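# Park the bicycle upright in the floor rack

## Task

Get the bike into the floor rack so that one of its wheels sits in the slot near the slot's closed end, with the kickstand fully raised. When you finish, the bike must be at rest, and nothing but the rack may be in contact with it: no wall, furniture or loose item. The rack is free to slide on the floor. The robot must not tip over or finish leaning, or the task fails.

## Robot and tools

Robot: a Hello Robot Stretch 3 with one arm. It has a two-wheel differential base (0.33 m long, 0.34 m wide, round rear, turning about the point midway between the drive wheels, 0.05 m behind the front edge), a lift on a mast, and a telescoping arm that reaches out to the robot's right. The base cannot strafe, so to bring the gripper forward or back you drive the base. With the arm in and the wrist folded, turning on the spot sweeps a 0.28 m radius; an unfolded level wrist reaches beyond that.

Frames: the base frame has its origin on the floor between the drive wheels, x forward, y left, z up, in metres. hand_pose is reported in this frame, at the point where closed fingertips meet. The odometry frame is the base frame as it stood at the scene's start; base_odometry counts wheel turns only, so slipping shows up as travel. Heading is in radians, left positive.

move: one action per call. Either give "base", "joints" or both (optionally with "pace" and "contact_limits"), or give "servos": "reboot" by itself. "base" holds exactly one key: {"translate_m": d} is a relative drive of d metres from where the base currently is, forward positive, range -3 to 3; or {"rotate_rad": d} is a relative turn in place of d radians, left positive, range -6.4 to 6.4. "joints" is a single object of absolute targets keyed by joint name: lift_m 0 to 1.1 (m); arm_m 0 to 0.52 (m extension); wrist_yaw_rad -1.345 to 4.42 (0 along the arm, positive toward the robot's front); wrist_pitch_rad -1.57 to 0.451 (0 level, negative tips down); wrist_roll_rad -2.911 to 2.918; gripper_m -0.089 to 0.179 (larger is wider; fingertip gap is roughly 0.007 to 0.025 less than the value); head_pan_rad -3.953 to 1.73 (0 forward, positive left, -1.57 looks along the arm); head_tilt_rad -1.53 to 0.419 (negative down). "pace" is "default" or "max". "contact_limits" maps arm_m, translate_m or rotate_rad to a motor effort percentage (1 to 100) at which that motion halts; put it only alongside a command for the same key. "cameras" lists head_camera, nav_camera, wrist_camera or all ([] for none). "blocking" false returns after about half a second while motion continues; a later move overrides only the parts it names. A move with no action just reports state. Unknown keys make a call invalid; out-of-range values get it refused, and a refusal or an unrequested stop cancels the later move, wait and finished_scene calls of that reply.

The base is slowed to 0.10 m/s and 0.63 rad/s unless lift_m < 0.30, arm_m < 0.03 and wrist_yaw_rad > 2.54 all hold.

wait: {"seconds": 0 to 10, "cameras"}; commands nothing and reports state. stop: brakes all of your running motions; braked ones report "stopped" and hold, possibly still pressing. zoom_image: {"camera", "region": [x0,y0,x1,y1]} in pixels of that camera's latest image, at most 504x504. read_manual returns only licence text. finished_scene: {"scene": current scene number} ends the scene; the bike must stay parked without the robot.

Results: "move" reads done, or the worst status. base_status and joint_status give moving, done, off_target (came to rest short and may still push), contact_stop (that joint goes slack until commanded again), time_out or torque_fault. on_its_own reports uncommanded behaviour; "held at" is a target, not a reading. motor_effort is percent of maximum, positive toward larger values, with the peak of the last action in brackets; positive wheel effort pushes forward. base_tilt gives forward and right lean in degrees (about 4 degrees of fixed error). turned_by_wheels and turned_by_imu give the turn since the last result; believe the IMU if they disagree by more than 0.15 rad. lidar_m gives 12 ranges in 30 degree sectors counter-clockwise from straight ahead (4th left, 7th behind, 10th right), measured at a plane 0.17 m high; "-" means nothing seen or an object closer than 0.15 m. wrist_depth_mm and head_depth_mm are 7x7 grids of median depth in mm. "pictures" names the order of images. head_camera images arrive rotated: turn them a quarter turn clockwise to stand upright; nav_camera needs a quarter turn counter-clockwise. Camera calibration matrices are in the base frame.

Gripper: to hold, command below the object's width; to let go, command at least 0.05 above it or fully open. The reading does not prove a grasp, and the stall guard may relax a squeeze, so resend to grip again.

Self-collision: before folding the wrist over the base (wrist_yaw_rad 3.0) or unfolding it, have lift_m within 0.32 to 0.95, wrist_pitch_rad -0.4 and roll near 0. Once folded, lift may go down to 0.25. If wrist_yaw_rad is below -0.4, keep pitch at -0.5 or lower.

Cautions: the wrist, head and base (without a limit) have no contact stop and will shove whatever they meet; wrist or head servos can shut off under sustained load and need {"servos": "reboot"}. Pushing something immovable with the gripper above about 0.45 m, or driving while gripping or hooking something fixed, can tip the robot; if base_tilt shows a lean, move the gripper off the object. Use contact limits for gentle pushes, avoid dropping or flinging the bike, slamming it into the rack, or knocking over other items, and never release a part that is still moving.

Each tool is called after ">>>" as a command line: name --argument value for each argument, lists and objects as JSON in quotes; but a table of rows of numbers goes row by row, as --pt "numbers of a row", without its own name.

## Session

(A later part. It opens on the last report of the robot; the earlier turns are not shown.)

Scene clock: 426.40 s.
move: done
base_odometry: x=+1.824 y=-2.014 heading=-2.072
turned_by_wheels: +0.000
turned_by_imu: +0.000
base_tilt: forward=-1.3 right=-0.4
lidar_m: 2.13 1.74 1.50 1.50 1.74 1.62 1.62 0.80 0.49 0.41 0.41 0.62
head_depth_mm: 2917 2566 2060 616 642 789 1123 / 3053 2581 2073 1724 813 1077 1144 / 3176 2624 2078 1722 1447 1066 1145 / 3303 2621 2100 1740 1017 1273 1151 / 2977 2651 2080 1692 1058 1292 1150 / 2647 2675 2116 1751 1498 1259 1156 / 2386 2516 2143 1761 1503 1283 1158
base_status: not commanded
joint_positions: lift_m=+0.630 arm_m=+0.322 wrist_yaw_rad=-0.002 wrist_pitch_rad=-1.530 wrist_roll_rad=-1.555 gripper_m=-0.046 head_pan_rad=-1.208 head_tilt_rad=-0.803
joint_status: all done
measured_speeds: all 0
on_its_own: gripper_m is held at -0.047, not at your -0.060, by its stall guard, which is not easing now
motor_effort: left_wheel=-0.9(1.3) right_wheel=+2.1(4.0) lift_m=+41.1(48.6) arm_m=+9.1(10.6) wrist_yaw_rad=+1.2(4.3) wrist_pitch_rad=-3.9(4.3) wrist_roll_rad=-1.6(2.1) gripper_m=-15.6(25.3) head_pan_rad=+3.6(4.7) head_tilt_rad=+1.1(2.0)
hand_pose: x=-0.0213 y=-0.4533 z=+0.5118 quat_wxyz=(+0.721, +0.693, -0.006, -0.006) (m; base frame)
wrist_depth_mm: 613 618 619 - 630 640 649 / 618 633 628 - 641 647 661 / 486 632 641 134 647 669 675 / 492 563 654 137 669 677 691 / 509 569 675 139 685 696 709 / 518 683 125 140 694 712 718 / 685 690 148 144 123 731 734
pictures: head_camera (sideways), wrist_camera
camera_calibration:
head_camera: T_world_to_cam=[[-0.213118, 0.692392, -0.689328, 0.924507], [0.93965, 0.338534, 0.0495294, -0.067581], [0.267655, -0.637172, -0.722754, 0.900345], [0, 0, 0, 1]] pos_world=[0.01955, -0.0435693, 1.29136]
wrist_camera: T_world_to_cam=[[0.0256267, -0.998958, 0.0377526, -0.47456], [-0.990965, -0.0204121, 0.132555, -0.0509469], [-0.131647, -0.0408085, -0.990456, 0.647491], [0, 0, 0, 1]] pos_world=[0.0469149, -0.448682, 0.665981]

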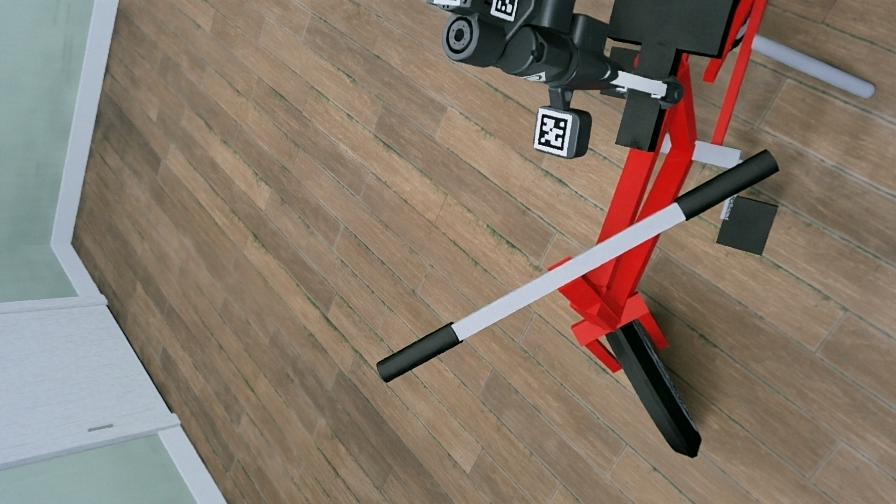

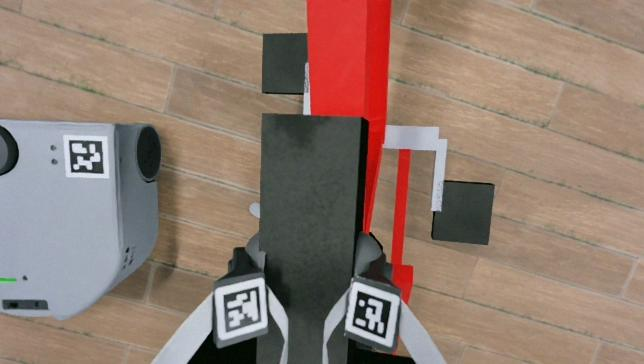

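>>> move --joints '{"gripper_m": 0.12}' --cameras '[]'

>>> move --joints '{"lift_m": 0.605}' --cameras '[]'

>>> move --joints '{"gripper_m": -0.089}' --cameras '[]'

>>> move --joints '{"lift_m": 0.611}' --cameras '["wrist_camera"]'

>>> move --base '{"translate_m": -0.1}' --contact_limits '{"translate_m": 50}' --joints '{"head_pan_rad": -1.6, "head_tilt_rad": -0.85}'

Scene clock: 436.47 s.
move: done
base_odometry: x=+1.824 y=-2.014 heading=-2.072
turned_by_wheels: +0.000
turned_by_imu: +0.000
base_tilt: forward=-1.3 right=-0.5
lidar_m: 2.13 1.73 1.51 1.50 1.74 1.62 1.62 0.80 0.49 0.41 0.41 0.62
head_depth_mm: 2971 2565 2068 617 639 789 1119 / 3047 2613 2059 1723 815 1061 1141 / 3202 2619 2082 1725 1452 1068 1143 / 3268 2626 2093 1738 1018 1273 1149 / 3003 2666 2108 1701 1064 1299 1149 / 2653 2658 2111 1756 1497 1259 1158 / 2395 2502 2130 1774 1504 1295 1163
base_status: not commanded
joint_positions: lift_m=+0.630 arm_m=+0.322 wrist_yaw_rad=-0.002 wrist_pitch_rad=-1.541 wrist_roll_rad=-1.555 gripper_m=+0.120 head_pan_rad=-1.208 head_tilt_rad=-0.803
joint_status: all done
measured_speeds: all 0
motor_effort: left_wheel=-0.6(1.7) right_wheel=+2.2(2.4) lift_m=+36.1(36.1) arm_m=+7.4(9.0) wrist_yaw_rad=+1.2(3.5) wrist_pitch_rad=-1.7(3.8) wrist_roll_rad=-1.6(2.1) gripper_m=+0.5(79.7) head_pan_rad=+3.9(4.7) head_tilt_rad=+1.4(2.0)
hand_pose: x=-0.0213 y=-0.4507 z=+0.5119 quat_wxyz=(+0.717, +0.697, -0.006, -0.006) (m; base frame)
wrist_depth_mm: 616 610 618 473 629 634 644 / 625 626 632 - 646 654 659 / 493 641 645 135 446 659 667 / 498 547 662 137 667 683 685 / 506 518 671 140 480 701 702 / 516 123 687 144 242 707 711 / 107 119 179 147 306 117 738
pictures: none
No camera images: "cameras" was empty.

Scene clock: 437.47 s.
move: done
base_odometry: x=+1.824 y=-2.014 heading=-2.072
turned_by_wheels: +0.000
turned_by_imu: +0.000
base_tilt: forward=-1.3 right=-0.4
lidar_m: 2.13 1.73 1.50 1.50 1.74 1.62 1.62 0.80 0.49 0.41 0.41 0.62
head_depth_mm: 2931 2580 2060 1700 631 787 1120 / 3049 2591 2072 1723 814 985 1146 / 3246 2609 2074 1727 1476 1067 1145 / 3301 2624 2093 1738 1016 1272 1154 / 2994 2636 2093 1696 1062 1299 1151 / 2655 2679 2113 1746 1488 1260 1155 / 2374 2493 2140 1763 1498 1283 1157
base_status: not commanded
joint_positions: lift_m=+0.605 arm_m=+0.322 wrist_yaw_rad=-0.002 wrist_pitch_rad=-1.541 wrist_roll_rad=-1.555 gripper_m=+0.120 head_pan_rad=-1.208 head_tilt_rad=-0.803
joint_status: all done
measured_speeds: all 0
motor_effort: left_wheel=-1.0(1.6) right_wheel=+2.2(2.4) lift_m=+17.4(34.7) arm_m=+7.5(8.2) wrist_yaw_rad=+0.9(3.0) wrist_pitch_rad=-1.9(1.9) wrist_roll_rad=-1.7(1.9) gripper_m=+0.4(0.9) head_pan_rad=+4.5(4.5) head_tilt_rad=+1.0(1.8)
hand_pose: x=-0.0213 y=-0.4506 z=+0.4869 quat_wxyz=(+0.717, +0.697, -0.006, -0.006) (m; base frame)
wrist_depth_mm: 588 600 599 156 607 614 625 / 604 610 616 - 624 623 634 / 468 616 620 110 425 639 643 / 475 549 632 112 440 646 663 / 481 489 646 114 447 667 684 / 497 123 649 117 220 675 692 / 107 119 171 120 362 117 708
pictures: none
No camera images: "cameras" was empty.

Scene clock: 440.27 s.
move: done
base_odometry: x=+1.824 y=-2.014 heading=-2.072
turned_by_wheels: +0.000
turned_by_imu: +0.000
base_tilt: forward=-1.3 right=-0.5
lidar_m: 2.14 1.74 1.50 1.50 1.75 1.62 1.62 0.80 0.49 0.41 0.41 0.62
head_depth_mm: 2952 2589 2040 1715 630 788 1120 / 3055 2592 2064 1714 813 1077 1139 / 3219 2628 2071 1727 1478 1066 1140 / 3268 2599 2099 1731 1018 1271 1147 / 2981 2652 2101 1695 1063 1299 1156 / 2654 2646 2120 1746 1491 1258 1157 / 2393 2513 2128 1767 1501 1288 1164
base_status: not commanded
joint_positions: lift_m=+0.605 arm_m=+0.322 wrist_yaw_rad=-0.002 wrist_pitch_rad=-1.535 wrist_roll_rad=-1.555 gripper_m=-0.087 head_pan_rad=-1.208 head_tilt_rad=-0.803
joint_status: all done
measured_speeds: all 0
motor_effort: left_wheel=-0.8(1.6) right_wheel=+2.2(2.4) lift_m=+21.1(21.1) arm_m=+7.0(8.2) wrist_yaw_rad=+2.1(3.2) wrist_pitch_rad=-2.8(3.7) wrist_roll_rad=-1.5(2.1) gripper_m=-48.9(99.3) head_pan_rad=+3.7(4.9) head_tilt_rad=+1.5(2.0)
hand_pose: x=-0.0213 y=-0.4520 z=+0.4868 quat_wxyz=(+0.719, +0.695, -0.006, -0.006) (m; base frame)
wrist_depth_mm: 590 596 598 - 613 624 623 / 608 610 609 453 621 629 635 / 467 617 617 110 426 648 653 / 470 560 624 112 654 647 673 / 484 562 145 114 449 659 684 / 495 663 124 116 143 682 693 / 661 106 123 120 125 701 705
pictures: none
No camera images: "cameras" was empty.

Scene clock: 440.90 s.
move: done
base_odometry: x=+1.824 y=-2.014 heading=-2.072
turned_by_wheels: +0.000
turned_by_imu: +0.000
base_tilt: forward=-1.4 right=-0.5
lidar_m: 2.13 1.74 1.50 1.50 1.74 1.62 1.62 0.80 0.49 0.41 0.41 0.62
head_depth_mm: 2938 2561 2057 1711 629 790 1119 / 3052 2598 2065 1710 813 1080 1139 / 3228 2595 2082 1721 1476 1067 1142 / 3265 2635 2099 1727 1016 1274 1150 / 2996 2640 2103 1708 1062 1300 1156 / 2656 2676 2127 1753 1501 1257 1157 / 2394 2539 2121 1755 1502 1287 1156
base_status: not commanded
joint_positions: lift_m=+0.611 arm_m=+0.322 wrist_yaw_rad=-0.002 wrist_pitch_rad=-1.536 wrist_roll_rad=-1.555 gripper_m=-0.084 head_pan_rad=-1.208 head_tilt_rad=-0.803
joint_status: all done
measured_speeds: all 0
on_its_own: gripper_m is held at -0.085, not at your -0.089, by its stall guard, which is still easing
motor_effort: left_wheel=-0.9(1.5) right_wheel=+2.2(2.2) lift_m=+33.5(35.1) arm_m=+6.9(7.0) wrist_yaw_rad=+2.1(3.8) wrist_pitch_rad=-2.6(3.0) wrist_roll_rad=-1.8(1.9) gripper_m=-28.5(49.6) head_pan_rad=+3.9(4.6) head_tilt_rad=+1.6(1.7)
hand_pose: x=-0.0213 y=-0.4518 z=+0.4928 quat_wxyz=(+0.719, +0.695, -0.006, -0.006) (m; base frame)
wrist_depth_mm: 595 595 607 - 619 625 628 / 610 614 621 - 627 629 643 / 475 620 636 117 428 650 651 / 479 556 638 119 653 651 666 / 491 556 645 120 461 675 688 / 499 657 126 123 145 691 698 / 677 108 130 126 123 704 718
pictures: wrist_camera
camera_calibration:
wrist_camera: T_world_to_cam=[[0.0256002, -0.999172, 0.0316204, -0.469343], [-0.990968, -0.0211996, 0.132414, -0.0486834], [-0.131634, -0.0347246, -0.99069, 0.631634], [0, 0, 0, 1]] pos_world=[0.0469164, -0.448053, 0.647041]

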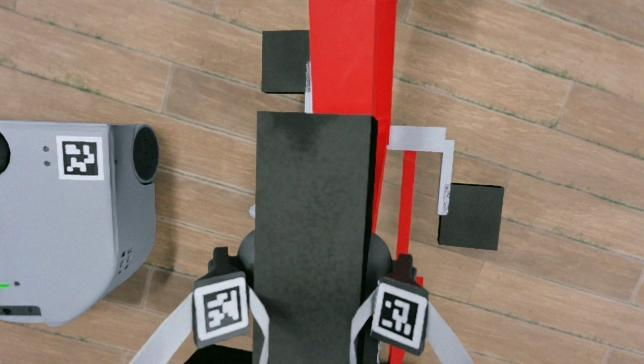

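Scene clock: 443.53 s.
move: done
base_odometry: x=+1.872 y=-1.926 heading=-2.072
turned_by_wheels: +0.000
turned_by_imu: +0.148
base_tilt: forward=-1.3 right=-0.5
lidar_m: 2.24 1.64 1.53 1.55 1.66 1.54 1.57 0.63 0.47 0.43 0.43 0.68
head_depth_mm: 2774 2395 1958 1647 1434 1027 396 / 2867 2418 1966 1624 521 461 1078 / 2923 2429 1983 631 836 1208 1130 / 2989 2442 2000 651 824 1235 1140 / 3070 2480 2003 1689 1044 1109 1141 / 3197 2525 2015 1688 1192 1262 1146 / 3126 2531 2019 1699 1015 1260 1145
base_status: done
joint_positions: lift_m=+0.611 arm_m=+0.322 wrist_yaw_rad=-0.056 wrist_pitch_rad=-1.543 wrist_roll_rad=-1.523 gripper_m=-0.071 head_pan_rad=-1.593 head_tilt_rad=-0.840
joint_status: all done
measured_speeds: all 0
on_its_own: wrist_yaw_rad is held at -0.041, not at your +0.000, by its stall guard, which is not easing now; gripper_m is held at -0.072, not at your -0.089, by its stall guard, which is still easing; wrist_yaw_rad is at rest, and its effort (+13.0) is outside its rest range (-9 to +9)
motor_effort: left_wheel=+3.7(16.8) right_wheel=-13.9(45.4) lift_m=+3.6(33.2) arm_m=-14.6(16.1) wrist_yaw_rad=+13.0(22.3) wrist_pitch_rad=-1.0(3.0) wrist_roll_rad=-12.2(13.7) gripper_m=-25.6(29.8) head_pan_rad=-3.0(5.3) head_tilt_rad=-4.4(7.4)
contact_limits: translate_m 50 (maximum 100)
hand_pose: x=-0.0204 y=-0.4501 z=+0.4929 quat_wxyz=(+0.716, +0.697, -0.036, -0.037) (m; base frame)
wrist_depth_mm: 606 603 614 461 622 624 631 / 612 614 624 465 641 643 641 / 620 623 627 119 437 651 650 / 480 559 634 122 643 665 668 / 490 542 658 123 458 674 691 / 504 503 127 125 144 687 684 / 514 158 134 128 125 708 719
pictures: head_camera (sideways), nav_camera (sideways), wrist_camera
camera_calibration:
head_camera: T_world_to_cam=[[0.0631322, 0.747181, -0.661615, 0.886709], [0.997961, -0.0410565, 0.0488606, -0.0670636], [0.00934417, -0.663351, -0.74825, 0.935078], [0, 0, 0, 1]] pos_world=[0.00220942, -0.0450015, 1.28961]
nav_camera: T_world_to_cam=[[-0.0126443, -0.748076, 0.663492, -0.819569], [-0.999119, -0.0171015, -0.038322, 0.108534], [0.0400145, -0.663393, -0.747201, 0.928214], [0, 0, 0, 1]] pos_world=[0.0609335, 0.00452603, 1.2415]
wrist_camera: T_world_to_cam=[[-0.0599703, -0.997886, 0.0250537, -0.465627], [-0.989341, 0.0627558, 0.131399, -0.00945005], [-0.132693, -0.0169066, -0.991013, 0.640084], [0, 0, 0, 1]] pos_world=[0.0476616, -0.453228, 0.647239]

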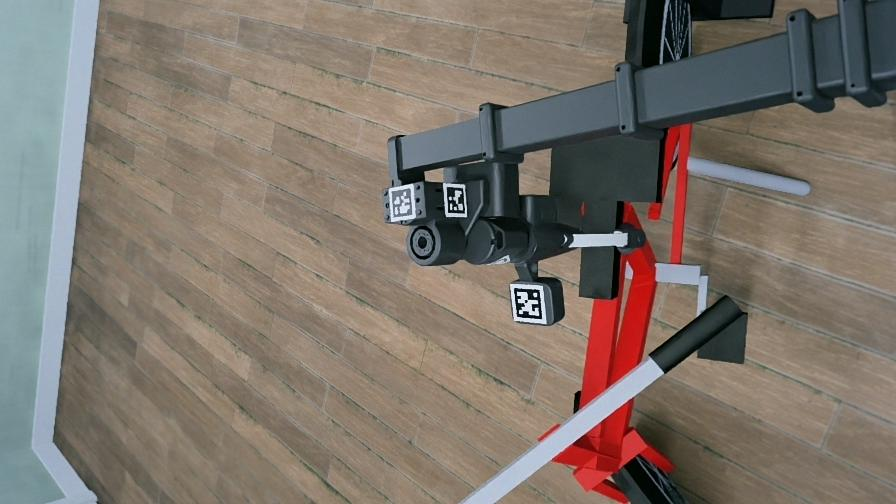

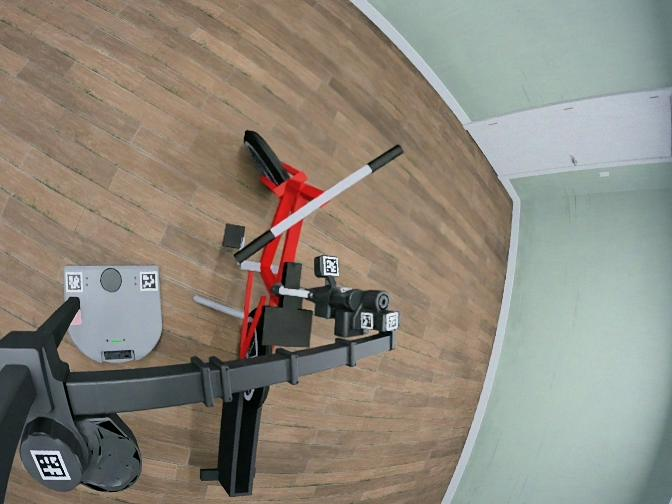

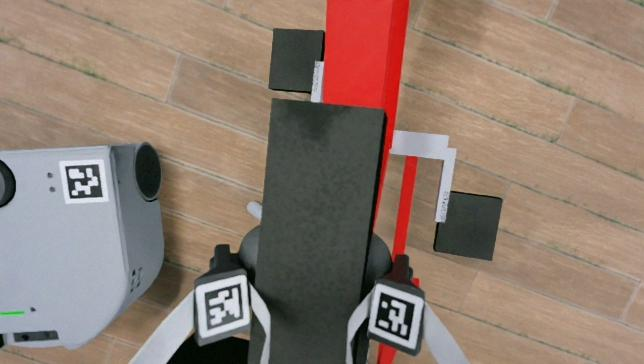

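>>> move --joints '{"head_pan_rad": -2.0, "head_tilt_rad": -0.85}' --cameras '["head_camera"]'

>>> zoom_image --camera "head_camera" --region '[500, 100, 896, 504]'

Scene clock: 447.10 s.
move: done
base_odometry: x=+1.872 y=-1.926 heading=-2.072
turned_by_wheels: +0.000
turned_by_imu: +0.000
base_tilt: forward=-1.3 right=-0.5
lidar_m: 2.24 1.65 1.53 1.55 1.66 1.55 1.57 0.63 0.47 0.43 0.43 0.69
head_depth_mm: 2866 2397 1973 1649 1313 1261 1125 / 2900 2429 1962 1667 1259 1262 396 / 2907 2457 1991 1678 1439 456 417 / 2881 2456 2005 1682 514 1114 1137 / 2882 2473 2001 1620 821 1237 1142 / 2886 2487 2014 623 685 1074 1130 / 2902 2526 2039 1694 1388 1000 1115
base_status: not commanded
joint_positions: lift_m=+0.611 arm_m=+0.322 wrist_yaw_rad=-0.056 wrist_pitch_rad=-1.543 wrist_roll_rad=-1.524 gripper_m=-0.056 head_pan_rad=-1.992 head_tilt_rad=-0.840
joint_status: all done
measured_speeds: all 0
on_its_own: wrist_yaw_rad is held at -0.041, not at your +0.000, by its stall guard, which is not easing now; gripper_m is held at -0.057, not at your -0.089, by its stall guard, which is still easing; lift_m is at rest, and its effort (+1.2) is outside its rest range (+3 to +55); wrist_yaw_rad is at rest, and its effort (+13.5) is outside its rest range (-9 to +9)
motor_effort: left_wheel=+4.1(4.4) right_wheel=-13.6(13.9) lift_m=+1.2(1.9) arm_m=-6.6(9.1) wrist_yaw_rad=+13.5(14.5) wrist_pitch_rad=-1.3(1.4) wrist_roll_rad=-12.0(12.2) gripper_m=-22.3(23.7) head_pan_rad=-3.8(5.9) head_tilt_rad=-4.5(5.8)
contact_limits: translate_m 50 (maximum 100)
hand_pose: x=-0.0204 y=-0.4501 z=+0.4929 quat_wxyz=(+0.716, +0.697, -0.036, -0.036) (m; base frame)
wrist_depth_mm: 596 606 607 459 620 622 631 / 611 612 625 462 633 640 643 / 621 625 628 120 436 650 659 / 481 554 641 122 656 670 664 / 489 540 652 123 457 673 679 / 503 503 128 126 149 693 695 / 510 158 127 128 123 716 712
pictures: head_camera (sideways)
camera_calibration:
head_camera: T_world_to_cam=[[0.348101, 0.664147, -0.661615, 0.884971], [0.903846, -0.42506, 0.0488606, -0.0664895], [-0.248775, -0.615006, -0.74825, 0.936652], [0, 0, 0, 1]] pos_world=[-0.0149469, -0.0399663, 1.28961]

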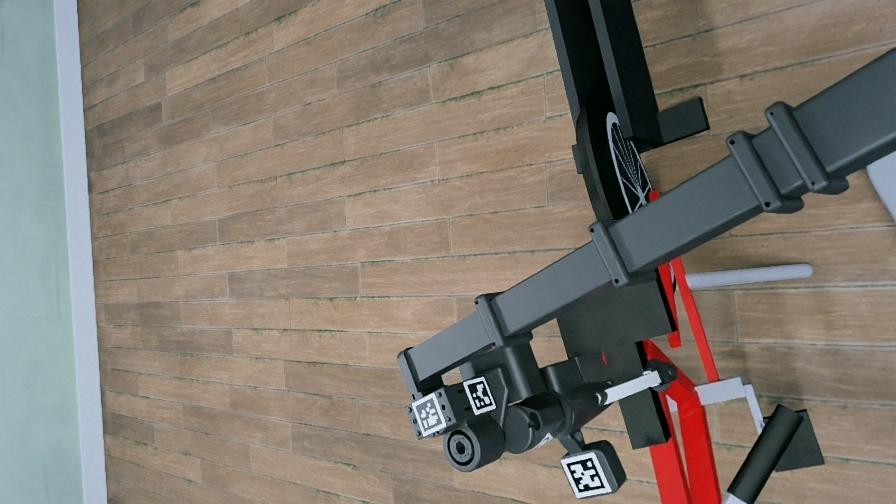

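Scaled by 1.248 from the camera's 896x504 image, which has a finer 1280x720 frame.

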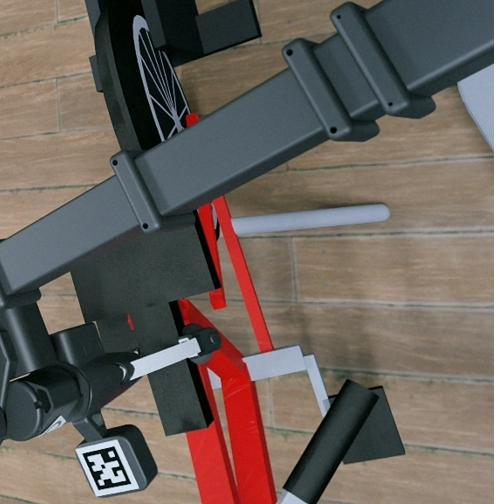

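>>> move --joints '{"gripper_m": 0.179}' --cameras '[]'

>>> move --joints '{"lift_m": 0.72, "wrist_yaw_rad": 0, "wrist_roll_rad": -1.56}' --cameras '[]'

>>> move --base '{"rotate_rad": -0.148}' --joints '{"head_pan_rad": -1.9, "head_tilt_rad": -0.9}'

>>> zoom_image --camera "head_camera" --region '[500, 0, 896, 404]'

Scene clock: 463.60 s.
move: done
base_odometry: x=+1.872 y=-1.926 heading=-2.072
turned_by_wheels: +0.000
turned_by_imu: +0.000
base_tilt: forward=-1.3 right=-0.5
lidar_m: 2.23 1.64 1.53 1.55 1.67 1.55 1.57 0.63 0.47 0.43 0.43 0.68
head_depth_mm: 2901 2383 1961 1649 1324 1262 1124 / 2892 2428 1968 1653 1312 1264 395 / 2886 2426 1976 1667 1440 456 418 / 2869 2438 1982 1680 515 1117 1134 / 2854 2458 1999 649 824 1218 1145 / 2835 2488 2011 623 685 1062 1128 / 2868 2529 2024 1700 1408 999 1117
base_status: not commanded
joint_positions: lift_m=+0.611 arm_m=+0.322 wrist_yaw_rad=-0.044 wrist_pitch_rad=-1.541 wrist_roll_rad=-1.554 gripper_m=+0.179 head_pan_rad=-1.992 head_tilt_rad=-0.840
joint_status: all done
measured_speeds: all 0
on_its_own: wrist_yaw_rad is held at -0.041, not at your +0.000, by its stall guard, which is not easing now
motor_effort: left_wheel=+1.6(4.4) right_wheel=-3.1(13.9) lift_m=+36.4(36.4) arm_m=+7.1(7.7) wrist_yaw_rad=+2.9(13.5) wrist_pitch_rad=-1.7(2.8) wrist_roll_rad=-2.2(11.7) gripper_m=+0.0(82.6) head_pan_rad=-3.5(4.4) head_tilt_rad=-3.9(5.0)
contact_limits: translate_m 50 (maximum 100)
hand_pose: x=-0.0207 y=-0.4507 z=+0.4929 quat_wxyz=(+0.717, +0.696, -0.021, -0.022) (m; base frame)
wrist_depth_mm: 595 606 601 458 620 625 625 / 607 613 615 458 628 638 638 / 616 616 633 117 435 654 649 / 484 551 637 119 454 655 663 / 492 542 657 120 456 665 676 / 117 667 658 123 678 137 694 / 116 686 160 126 704 119 113
pictures: none
No camera images: "cameras" was empty.

Scene clock: 465.43 s.
move: done
base_odometry: x=+1.872 y=-1.926 heading=-2.072
turned_by_wheels: +0.000
turned_by_imu: +0.000
base_tilt: forward=-1.3 right=-0.5
lidar_m: 2.23 1.64 1.53 1.55 1.66 1.55 1.57 0.63 0.47 0.43 0.43 0.68
head_depth_mm: 2871 2426 1959 1658 1318 1260 298 / 2929 2428 1972 1665 1316 337 304 / 2883 2420 1990 1672 1218 338 1117 / 2900 2437 1985 1679 403 1214 1139 / 2861 2486 2000 477 836 1212 1140 / 2869 2499 560 560 1163 1073 1128 / 2872 2532 1971 546 1412 998 1114
base_status: not commanded
joint_positions: lift_m=+0.720 arm_m=+0.322 wrist_yaw_rad=-0.003 wrist_pitch_rad=-1.541 wrist_roll_rad=-1.554 gripper_m=+0.179 head_pan_rad=-1.992 head_tilt_rad=-0.840
joint_status: all done
measured_speeds: all 0
motor_effort: left_wheel=+1.7(3.0) right_wheel=-3.3(3.4) lift_m=+35.4(40.4) arm_m=+11.1(11.7) wrist_yaw_rad=+2.6(4.3) wrist_pitch_rad=-1.6(1.9) wrist_roll_rad=-1.9(2.8) gripper_m=-0.1(1.4) head_pan_rad=-3.4(4.1) head_tilt_rad=-4.7(5.1)
contact_limits: translate_m 50 (maximum 100)
hand_pose: x=-0.0213 y=-0.4505 z=+0.6019 quat_wxyz=(+0.717, +0.697, -0.007, -0.007) (m; base frame)
wrist_depth_mm: - 698 707 703 724 733 724 / 716 714 724 568 734 730 742 / 578 651 730 225 748 743 761 / 595 600 754 231 755 756 775 / 591 603 762 234 769 782 794 / 117 785 248 238 798 136 799 / 116 794 250 237 817 119 114
pictures: none
No camera images: "cameras" was empty.

Scene clock: 466.60 s.
move: done
base_odometry: x=+1.872 y=-1.926 heading=-2.220
turned_by_wheels: -0.148
turned_by_imu: -0.145
base_tilt: forward=-1.3 right=-0.4
lidar_m: 2.21 1.76 1.53 1.53 1.78 1.55 1.55 0.79 0.50 0.45 0.43 0.68
head_depth_mm: 2755 2199 1857 1587 1338 1219 294 / 2784 2235 1859 1592 1275 322 317 / 2811 2242 1872 1607 377 1186 1120 / 2805 2281 1870 442 1054 1254 1124 / 2805 2261 537 1520 832 1221 1131 / 2755 2288 530 596 920 1217 1131 / 2766 2314 1911 1634 1419 1031 1118
base_status: done
joint_positions: lift_m=+0.720 arm_m=+0.322 wrist_yaw_rad=-0.003 wrist_pitch_rad=-1.541 wrist_roll_rad=-1.554 gripper_m=+0.179 head_pan_rad=-1.908 head_tilt_rad=-0.888
joint_status: all done
measured_speeds: all 0
motor_effort: left_wheel=+4.0(7.8) right_wheel=-4.6(7.9) lift_m=+35.5(36.3) arm_m=+14.4(14.4) wrist_yaw_rad=+2.3(3.5) wrist_pitch_rad=-1.5(1.9) wrist_roll_rad=-2.2(2.4) gripper_m=+0.5(0.8) head_pan_rad=+4.0(5.5) head_tilt_rad=-4.7(7.1)
hand_pose: x=-0.0213 y=-0.4505 z=+0.6019 quat_wxyz=(+0.717, +0.697, -0.007, -0.007) (m; base frame)
wrist_depth_mm: 689 697 702 218 719 714 733 / 709 715 722 222 728 741 753 / 581 646 740 224 746 754 764 / 583 591 736 229 769 775 774 / 594 604 244 230 781 789 800 / 117 779 249 234 789 136 800 / 116 791 801 421 814 119 113
pictures: head_camera (sideways), nav_camera (sideways), wrist_camera
camera_calibration:
head_camera: T_world_to_cam=[[0.30179, 0.720103, -0.624799, 0.837283], [0.93536, -0.350438, 0.0479041, -0.0654334], [-0.184458, -0.598869, -0.779315, 0.976654], [0, 0, 0, 1]] pos_world=[-0.0113285, -0.0409727, 1.28739]
nav_camera: T_world_to_cam=[[-0.254094, -0.736682, 0.626686, -0.770138], [-0.954626, 0.295085, -0.0401795, 0.110678], [-0.155326, -0.60846, -0.778235, 0.969761], [0, 0, 0, 1]] pos_world=[0.0605988, -0.00994611, 1.24178]
wrist_camera: T_world_to_cam=[[0.0239259, -0.999356, 0.0267447, -0.468715], [-0.991009, -0.0201863, 0.132267, -0.0625458], [-0.131642, -0.0296689, -0.990853, 0.742127], [0, 0, 0, 1]] pos_world=[0.0469263, -0.447658, 0.756147]

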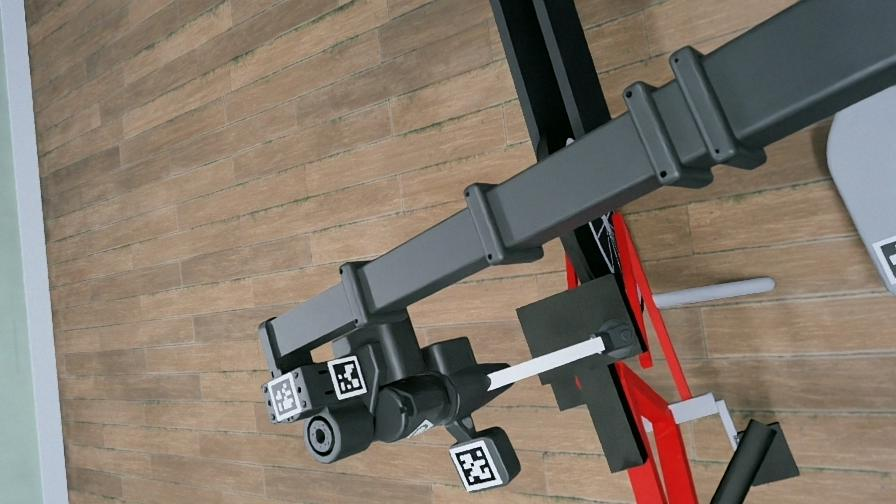

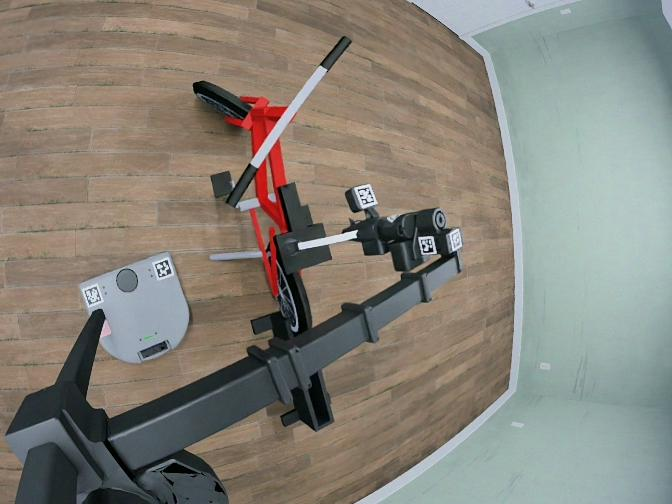

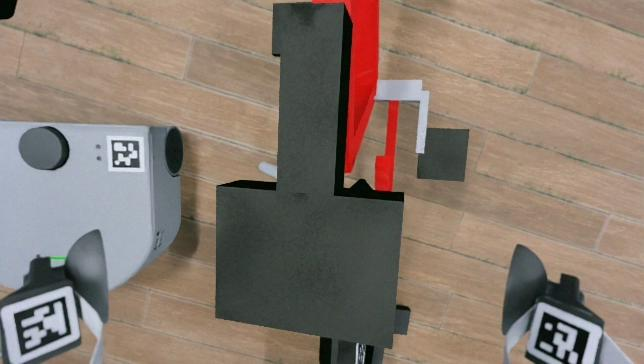

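Scaled by 1.248 from the camera's 896x504 image, which has a finer 1280x720 frame.

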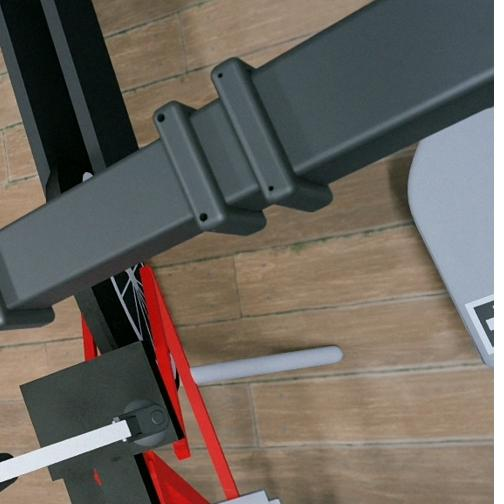

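>>> move --base '{"translate_m": 0.07}' --joints '{"arm_m": 0.258, "wrist_pitch_rad": -1.31, "lift_m": 0.66}' --cameras '["wrist_camera", "head_camera"]'

Scene clock: 474.47 s.
move: done
base_odometry: x=+1.830 y=-1.982 heading=-2.220
turned_by_wheels: +0.000
turned_by_imu: +0.001
base_tilt: forward=-1.3 right=-0.5
lidar_m: 2.13 1.74 1.51 1.51 1.75 1.62 1.61 0.79 0.48 0.41 0.41 0.63
head_depth_mm: 2745 2224 1855 1592 1340 1236 351 / 2786 2246 1853 1591 1301 381 358 / 2778 2247 1871 1601 451 410 973 / 2844 2258 1893 522 825 1229 1126 / 2806 2250 1890 554 832 1220 1129 / 2772 2294 1897 559 817 1065 1132 / 2784 2292 1898 1634 1396 1199 1132
base_status: done
joint_positions: lift_m=+0.660 arm_m=+0.258 wrist_yaw_rad=-0.002 wrist_pitch_rad=-1.314 wrist_roll_rad=-1.556 gripper_m=+0.179 head_pan_rad=-1.908 head_tilt_rad=-0.889
joint_status: all done
measured_speeds: all 0
motor_effort: left_wheel=+3.3(8.4) right_wheel=+0.0(4.6) lift_m=+17.5(35.4) arm_m=-15.1(19.7) wrist_yaw_rad=+1.1(3.0) wrist_pitch_rad=+0.6(1.6) wrist_roll_rad=-1.8(2.3) gripper_m=+0.2(1.3) head_pan_rad=+3.9(4.4) head_tilt_rad=-5.1(5.6)
hand_pose: x=-0.0214 y=-0.4448 z=+0.5448 quat_wxyz=(+0.792, +0.611, -0.006, -0.006) (m; base frame)
wrist_depth_mm: 563 593 623 676 723 776 835 / 579 601 625 700 744 796 860 / 531 623 657 168 759 818 888 / 488 630 660 170 760 838 923 / 463 643 669 174 792 849 939 / 117 663 682 178 817 136 964 / 116 672 182 182 212 119 113
pictures: head_camera (sideways), wrist_camera
camera_calibration:
head_camera: T_world_to_cam=[[0.301656, 0.720234, -0.624713, 0.837172], [0.935435, -0.350239, 0.0479018, -0.0654308], [-0.184298, -0.598828, -0.779384, 0.976743], [0, 0, 0, 1]] pos_world=[-0.011319, -0.0409749, 1.28738]
wrist_camera: T_world_to_cam=[[0.0261109, -0.967533, 0.251392, -0.569721], [-0.9909, 0.00816722, 0.134353, -0.0435253], [-0.132045, -0.252612, -0.958515, 0.568902], [0, 0, 0, 1]] pos_world=[0.0468672, -0.407157, 0.694372]

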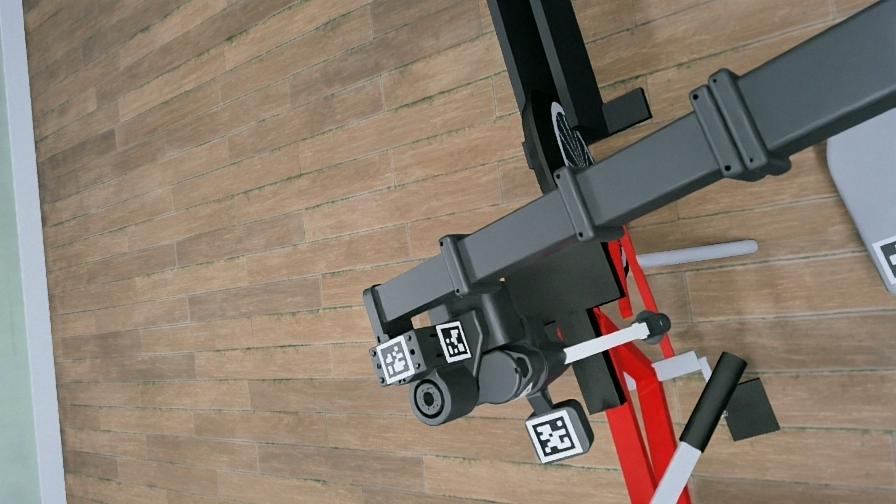

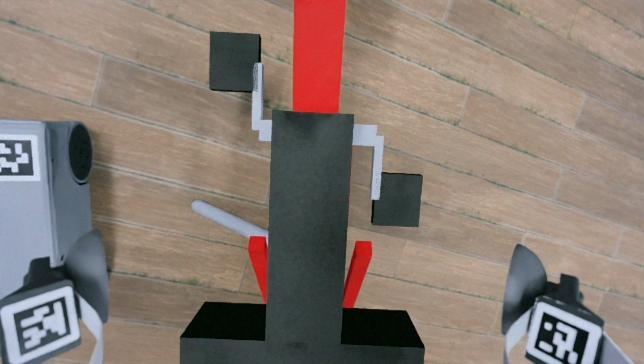

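>>> move --joints '{"arm_m": 0.268, "lift_m": 0.619}' --cameras '[]'

>>> move --joints '{"gripper_m": -0.04}' --cameras '["wrist_camera"]'

>>> move --joints '{"arm_m": 0.315, "lift_m": 0.625, "wrist_pitch_rad": -1.4}' --cameras '["wrist_camera"]'

>>> move --joints '{"arm_m": 0.36, "lift_m": 0.63, "wrist_pitch_rad": -1.48}' --cameras '["wrist_camera", "head_camera"]'

Scene clock: 479.33 s.
move: done
base_odometry: x=+1.830 y=-1.982 heading=-2.220
turned_by_wheels: +0.000
turned_by_imu: +0.000
base_tilt: forward=-1.4 right=-0.4
lidar_m: 2.13 1.74 1.51 1.51 1.75 1.61 1.61 0.79 0.48 0.41 0.41 0.63
head_depth_mm: 2730 2206 1852 1586 1343 1234 1098 / 2766 2229 1866 1598 1304 1242 389 / 2799 2250 1873 1601 1045 445 969 / 2790 2270 1893 1575 518 1231 1125 / 2799 2267 1897 593 830 1218 1133 / 2770 2275 1899 1531 810 1062 1135 / 2797 2298 1917 1629 1406 1205 1138
base_status: not commanded
joint_positions: lift_m=+0.619 arm_m=+0.268 wrist_yaw_rad=-0.002 wrist_pitch_rad=-1.313 wrist_roll_rad=-1.556 gripper_m=+0.179 head_pan_rad=-1.908 head_tilt_rad=-0.889
joint_status: all done
measured_speeds: all 0
motor_effort: left_wheel=+2.8(3.7) right_wheel=-0.1(0.4) lift_m=+16.9(21.4) arm_m=+16.2(23.4) wrist_yaw_rad=+2.8(3.0) wrist_pitch_rad=+0.7(0.9) wrist_roll_rad=-1.8(2.1) gripper_m=+0.3(1.3) head_pan_rad=+4.1(4.5) head_tilt_rad=-5.3(5.7)
hand_pose: x=-0.0214 y=-0.4550 z=+0.5038 quat_wxyz=(+0.792, +0.611, -0.006, -0.006) (m; base frame)
wrist_depth_mm: 530 567 578 654 676 732 804 / 541 574 450 658 694 748 816 / 542 578 593 126 712 764 830 / 473 596 613 128 710 790 859 / 441 614 582 131 747 806 879 / 117 626 643 134 774 137 905 / 116 627 165 136 774 119 113
pictures: none
No camera images: "cameras" was empty.

Scene clock: 482.03 s.
move: done
base_odometry: x=+1.830 y=-1.982 heading=-2.220
turned_by_wheels: +0.000
turned_by_imu: +0.000
base_tilt: forward=-1.3 right=-0.4
lidar_m: 2.14 1.74 1.51 1.51 1.76 1.62 1.61 0.79 0.48 0.41 0.41 0.63
head_depth_mm: 2746 2219 1839 1585 1344 1237 1099 / 2782 2226 1858 1597 1297 1243 388 / 2778 2236 1872 1614 1046 446 967 / 2842 2256 1870 1576 519 1228 1129 / 2809 2271 1886 592 831 1236 1129 / 2780 2270 1900 1524 810 1057 1134 / 2796 2296 1919 1620 1408 1202 1135
base_status: not commanded
joint_positions: lift_m=+0.619 arm_m=+0.268 wrist_yaw_rad=-0.002 wrist_pitch_rad=-1.316 wrist_roll_rad=-1.556 gripper_m=-0.039 head_pan_rad=-1.908 head_tilt_rad=-0.889
joint_status: all done
measured_speeds: all 0
motor_effort: left_wheel=+2.6(3.8) right_wheel=-0.1(0.3) lift_m=+25.5(25.5) arm_m=+15.0(16.4) wrist_yaw_rad=+2.5(3.3) wrist_pitch_rad=+1.0(1.4) wrist_roll_rad=-1.8(1.9) gripper_m=-26.5(98.6) head_pan_rad=+3.8(4.6) head_tilt_rad=-4.8(5.8)
hand_pose: x=-0.0214 y=-0.4543 z=+0.5037 quat_wxyz=(+0.791, +0.612, -0.006, -0.006) (m; base frame)
wrist_depth_mm: 531 566 567 654 675 732 795 / 542 572 448 182 693 747 799 / 545 586 609 125 708 768 811 / 503 593 619 128 723 793 861 / 505 607 582 130 735 806 888 / 584 614 127 133 762 836 880 / 595 164 135 135 123 847 934
pictures: wrist_camera
camera_calibration:
wrist_camera: T_world_to_cam=[[0.0261258, -0.968029, 0.249473, -0.567836], [-0.9909, 0.0078853, 0.134368, -0.0380585], [-0.13204, -0.250713, -0.959014, 0.52821], [0, 0, 0, 1]] pos_world=[0.0468676, -0.416953, 0.653334]

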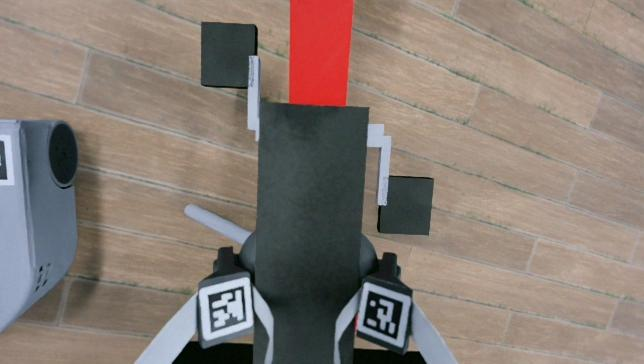

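Scene clock: 483.47 s.
move: off_target
base_odometry: x=+1.830 y=-1.982 heading=-2.220
turned_by_wheels: +0.000
turned_by_imu: +0.000
base_tilt: forward=-1.3 right=-0.5
lidar_m: 2.14 1.74 1.51 1.51 1.76 1.61 1.62 1.88 0.48 0.41 0.41 0.63
head_depth_mm: 2771 2218 1853 1590 1348 1238 1100 / 2773 2221 1852 1584 1288 1224 383 / 2791 2229 1874 1609 1040 439 970 / 2806 2250 1894 1575 511 1231 1123 / 2812 2277 1888 620 843 1241 1128 / 2774 2294 1899 617 830 1062 1133 / 2791 2300 1904 1631 1400 1208 1133
base_status: not commanded
joint_positions: lift_m=+0.625 arm_m=+0.315 wrist_yaw_rad=-0.002 wrist_pitch_rad=-1.465 wrist_roll_rad=-1.556 gripper_m=-0.036 head_pan_rad=-1.908 head_tilt_rad=-0.889
joint_status: wrist_pitch_rad off_target (ended at -1.465, target -1.400); the others done
measured_speeds: all 0
motor_effort: left_wheel=+1.7(3.6) right_wheel=+0.2(1.8) lift_m=+17.8(47.8) arm_m=+20.3(24.5) wrist_yaw_rad=+2.3(3.1) wrist_pitch_rad=+12.0(12.8) wrist_roll_rad=-1.7(2.0) gripper_m=-18.0(26.8) head_pan_rad=+4.2(4.5) head_tilt_rad=-5.3(5.7)
hand_pose: x=-0.0214 y=-0.4631 z=+0.5065 quat_wxyz=(+0.743, +0.669, -0.006, -0.006) (m; base frame)
wrist_depth_mm: 579 594 607 - 645 662 672 / 593 608 616 - 651 671 694 / 468 614 625 128 670 695 713 / 465 628 635 130 668 696 731 / 478 643 138 133 685 722 731 / 487 653 134 135 706 742 764 / 661 111 140 137 122 751 774
pictures: wrist_camera
camera_calibration:
wrist_camera: T_world_to_cam=[[0.0260068, -0.994385, 0.10258, -0.514793], [-0.99094, -0.0121184, 0.133757, -0.0472497], [-0.131763, -0.105129, -0.985691, 0.609672], [0, 0, 0, 1]] pos_world=[0.0468988, -0.44838, 0.660076]

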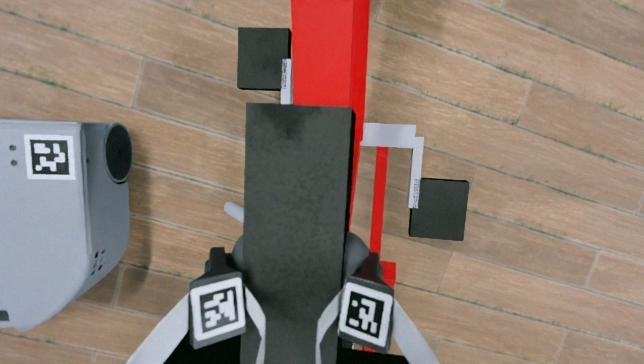

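Scene clock: 484.90 s.
move: off_target
base_odometry: x=+1.830 y=-1.982 heading=-2.220
turned_by_wheels: +0.000
turned_by_imu: -0.001
base_tilt: forward=-1.3 right=-0.5
lidar_m: 2.13 1.74 1.51 1.51 1.75 1.61 1.62 1.87 0.49 0.40 0.40 0.64
head_depth_mm: 2755 2214 1859 1584 1347 1237 1099 / 2788 2235 1862 1597 1301 1222 379 / 2789 2260 1862 1602 1046 434 969 / 2824 2261 1873 1551 505 1237 1122 / 2814 2252 1889 653 864 1233 1126 / 2781 2288 1899 643 1042 1077 1132 / 2808 2305 1896 1627 1417 1224 1133
base_status: not commanded
joint_positions: lift_m=+0.630 arm_m=+0.360 wrist_yaw_rad=+0.001 wrist_pitch_rad=-1.556 wrist_roll_rad=-1.556 gripper_m=-0.036 head_pan_rad=-1.908 head_tilt_rad=-0.889
joint_status: wrist_pitch_rad off_target (ended at -1.556, target -1.480); the others done
measured_speeds: all 0
on_its_own: wrist_pitch_rad is at rest, and its effort (+14.0) is outside its rest range (-8 to +12)
motor_effort: left_wheel=-3.9(4.5) right_wheel=+10.9(10.9) lift_m=+16.8(48.3) arm_m=+21.4(24.1) wrist_yaw_rad=-1.6(2.5) wrist_pitch_rad=+14.0(14.9) wrist_roll_rad=-1.8(2.1) gripper_m=-17.6(18.5) head_pan_rad=+3.6(4.5) head_tilt_rad=-5.1(5.7)
hand_pose: x=-0.0214 y=-0.4848 z=+0.5123 quat_wxyz=(+0.712, +0.702, -0.005, -0.005) (m; base frame)
wrist_depth_mm: 618 627 630 - 634 629 634 / 633 631 645 - 640 639 651 / 498 642 641 129 651 659 653 / 505 598 661 132 659 661 668 / 520 604 160 135 683 693 690 / 528 688 129 136 695 698 701 / 715 110 143 139 699 736 721
pictures: head_camera (sideways), wrist_camera
camera_calibration:
head_camera: T_world_to_cam=[[0.301658, 0.720241, -0.624704, 0.83716], [0.935435, -0.350239, 0.0479015, -0.0654305], [-0.184295, -0.598819, -0.779391, 0.976753], [0, 0, 0, 1]] pos_world=[-0.0113189, -0.0409748, 1.28738]
wrist_camera: T_world_to_cam=[[0.0290705, -0.999502, 0.0122347, -0.493103], [-0.990884, -0.0272047, 0.131941, -0.0546847], [-0.131543, -0.0159588, -0.991182, 0.659132], [0, 0, 0, 1]] pos_world=[0.0468525, -0.483826, 0.666568]

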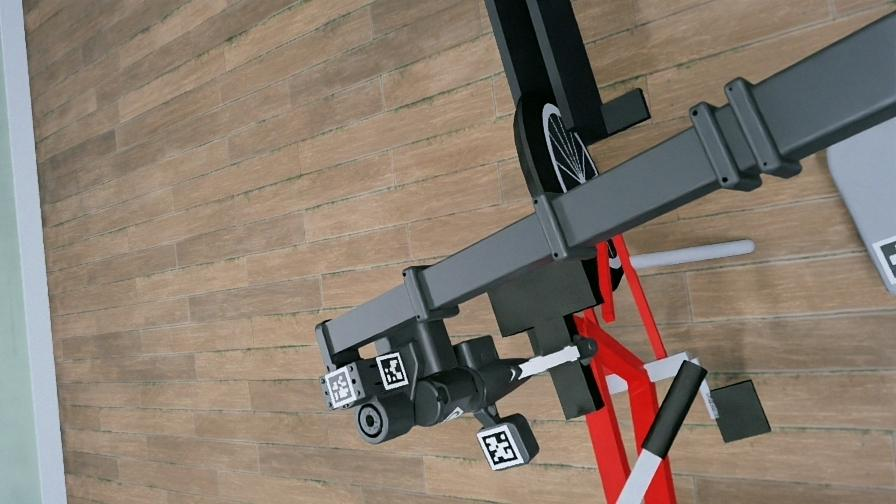

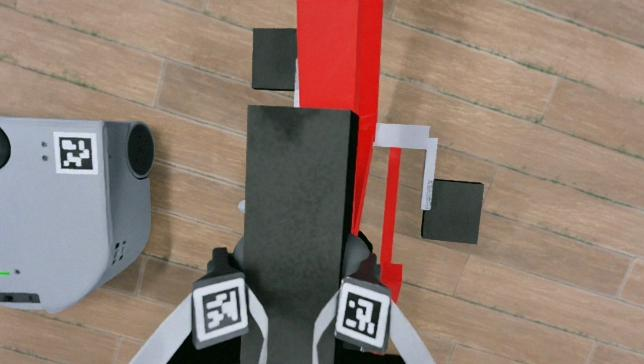

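>>> move --joints '{"arm_m": 0.41, "lift_m": 0.635, "wrist_pitch_rad": -1.56}' --cameras '["wrist_camera"]'

>>> move --joints '{"arm_m": 0.45, "lift_m": 0.635}' --cameras '["wrist_camera", "head_camera"]'

Scene clock: 490.00 s.
move: contact_stop
base_odometry: x=+1.830 y=-1.982 heading=-2.220
turned_by_wheels: +0.000
turned_by_imu: +0.000
base_tilt: forward=-1.3 right=-0.5
lidar_m: 2.14 1.74 1.51 1.51 1.75 1.61 1.61 1.87 0.49 0.49 0.63 0.65
head_depth_mm: 2748 2212 1851 1582 1347 1238 1080 / 2776 2228 1855 1596 1307 419 374 / 2818 2235 1863 1605 1055 428 972 / 2830 2245 1880 1535 502 1229 1128 / 2838 2270 1795 891 985 1258 1127 / 2778 2302 659 720 887 1207 1130 / 2771 2315 1906 1602 1049 1247 1130
base_status: not commanded
joint_positions: lift_m=+0.636 arm_m=+0.410 wrist_yaw_rad=+0.001 wrist_pitch_rad=-1.557 wrist_roll_rad=-1.556 gripper_m=-0.036 head_pan_rad=-1.908 head_tilt_rad=-0.889
joint_status: lift_m contact_stop (moved +0.006 of +0.005); the others done
joint sent to its limit — wrist_pitch_rad, lower limit.
measured_speeds: translate_m=+0.000 rotate_rad=+0.000 lift_m=+0.001 arm_m=+0.000 wrist_yaw_rad=+0.000 wrist_pitch_rad=+0.000 wrist_roll_rad=+0.000 head_pan_rad=+0.000 head_tilt_rad=+0.000
on_its_own: lift_m is slack since a contact_stop
motor_effort: left_wheel=-4.0(4.7) right_wheel=+5.3(10.9) lift_m=+24.9(47.7) arm_m=+19.7(24.5) wrist_yaw_rad=-0.3(2.2) wrist_pitch_rad=+0.0(12.9) wrist_roll_rad=-1.7(2.0) gripper_m=-17.4(18.6) head_pan_rad=+4.1(4.6) head_tilt_rad=-5.2(5.7)
hand_pose: x=-0.0214 y=-0.5345 z=+0.5183 quat_wxyz=(+0.712, +0.702, -0.005, -0.005) (m; base frame)
wrist_depth_mm: 638 627 638 621 638 639 644 / 642 638 634 188 648 659 656 / 512 656 655 129 656 665 667 / 513 664 663 131 467 672 679 / 527 680 159 134 685 691 696 / 538 697 129 136 700 712 712 / 710 110 142 138 124 726 732
pictures: wrist_camera
camera_calibration:
wrist_camera: T_world_to_cam=[[0.028962, -0.999517, 0.0112526, -0.54241], [-0.990887, -0.0272268, 0.131915, -0.0568334], [-0.131545, -0.0149706, -0.991197, 0.664871], [0, 0, 0, 1]] pos_world=[0.0468544, -0.533742, 0.672619]

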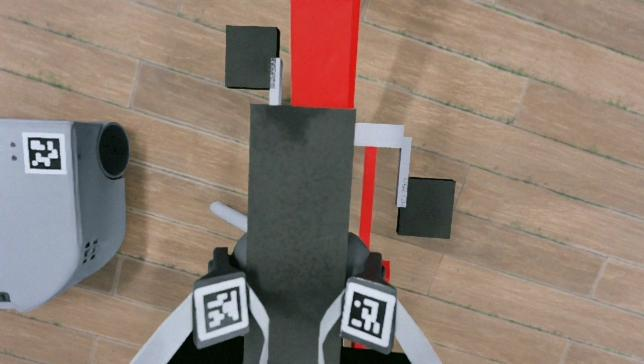

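not run: a stop that you did not command came earlier in this reply.

>>> move --joints '{"arm_m": 0.455, "lift_m": 0.637}' --cameras '["wrist_camera", "head_camera"]'

>>> zoom_image --camera "head_camera" --region '[450, 0, 854, 404]'

Scene clock: 497.07 s.
move: contact_stop
base_odometry: x=+1.830 y=-1.982 heading=-2.220
turned_by_wheels: +0.000
turned_by_imu: +0.000
base_tilt: forward=-1.3 right=-0.5
lidar_m: 2.14 1.74 1.51 1.51 1.75 1.62 1.61 1.87 0.49 0.49 0.65 0.66
head_depth_mm: 2778 2221 1854 1590 1344 1238 1083 / 2793 2236 1867 1595 1321 417 372 / 2799 2244 1869 1610 483 424 969 / 2833 2261 1870 561 510 1231 1124 / 2815 2281 683 893 1149 1256 1126 / 2787 2293 684 879 1081 1216 1130 / 2795 2294 1879 1569 1051 1262 1143
base_status: not commanded
joint_positions: lift_m=+0.638 arm_m=+0.455 wrist_yaw_rad=+0.001 wrist_pitch_rad=-1.556 wrist_roll_rad=-1.556 gripper_m=-0.036 head_pan_rad=-1.908 head_tilt_rad=-0.889
joint_status: lift_m contact_stop (moved +0.002 of +0.001); the others done
measured_speeds: all 0
on_its_own: lift_m is slack since a contact_stop
motor_effort: left_wheel=-3.6(4.2) right_wheel=+5.5(5.7) lift_m=+25.6(30.4) arm_m=+16.0(25.2) wrist_yaw_rad=-0.4(2.2) wrist_pitch_rad=+0.0(0.5) wrist_roll_rad=-1.8(2.0) gripper_m=-18.1(18.8) head_pan_rad=+3.8(4.3) head_tilt_rad=-4.8(5.8)
hand_pose: x=-0.0214 y=-0.5797 z=+0.5201 quat_wxyz=(+0.712, +0.702, -0.005, -0.005) (m; base frame)
wrist_depth_mm: 634 638 636 635 634 643 649 / 642 646 452 652 646 660 658 / 580 655 663 128 660 668 669 / 549 675 670 130 677 685 688 / 546 687 580 133 688 698 701 / 697 698 124 136 700 713 720 / 711 706 137 138 122 730 728
pictures: head_camera (sideways), wrist_camera
camera_calibration:
head_camera: T_world_to_cam=[[0.30166, 0.720248, -0.624696, 0.837149], [0.935434, -0.35024, 0.0479013, -0.0654302], [-0.184292, -0.598812, -0.779398, 0.976762], [0, 0, 0, 1]] pos_world=[-0.0113189, -0.0409746, 1.28738]
wrist_camera: T_world_to_cam=[[0.0289245, -0.999512, 0.0118271, -0.587855], [-0.990888, -0.0271138, 0.13193, -0.0582437], [-0.131545, -0.0155353, -0.991188, 0.665664], [0, 0, 0, 1]] pos_world=[0.0468553, -0.578806, 0.674435]

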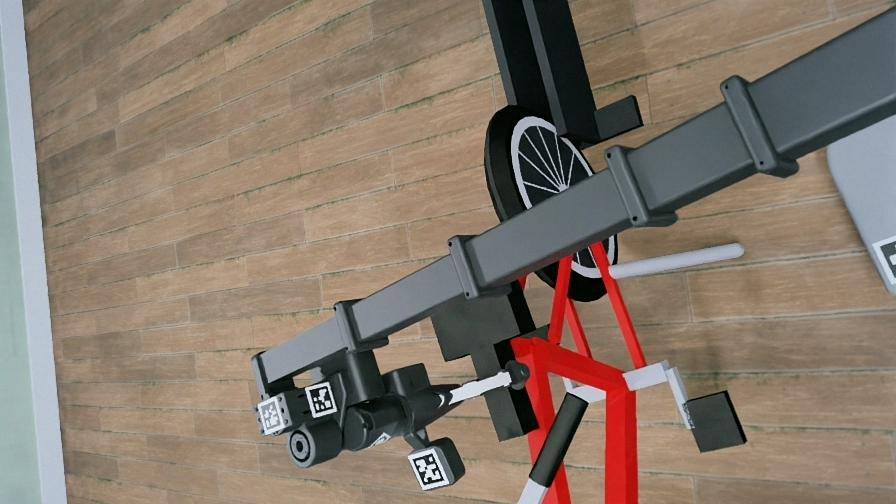

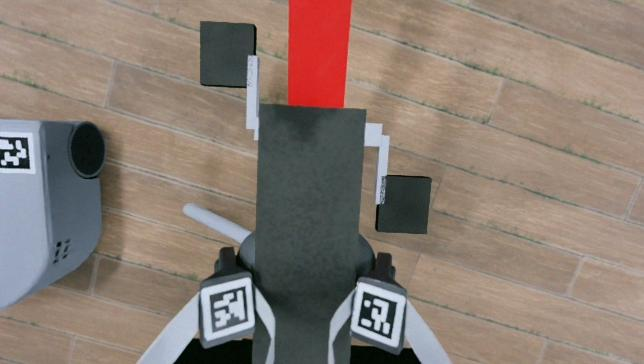

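Scaled by 1.248 from the camera's 896x504 image, which has a finer 1280x720 frame.

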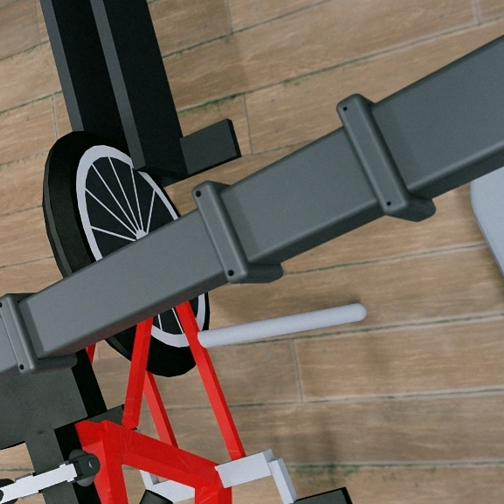

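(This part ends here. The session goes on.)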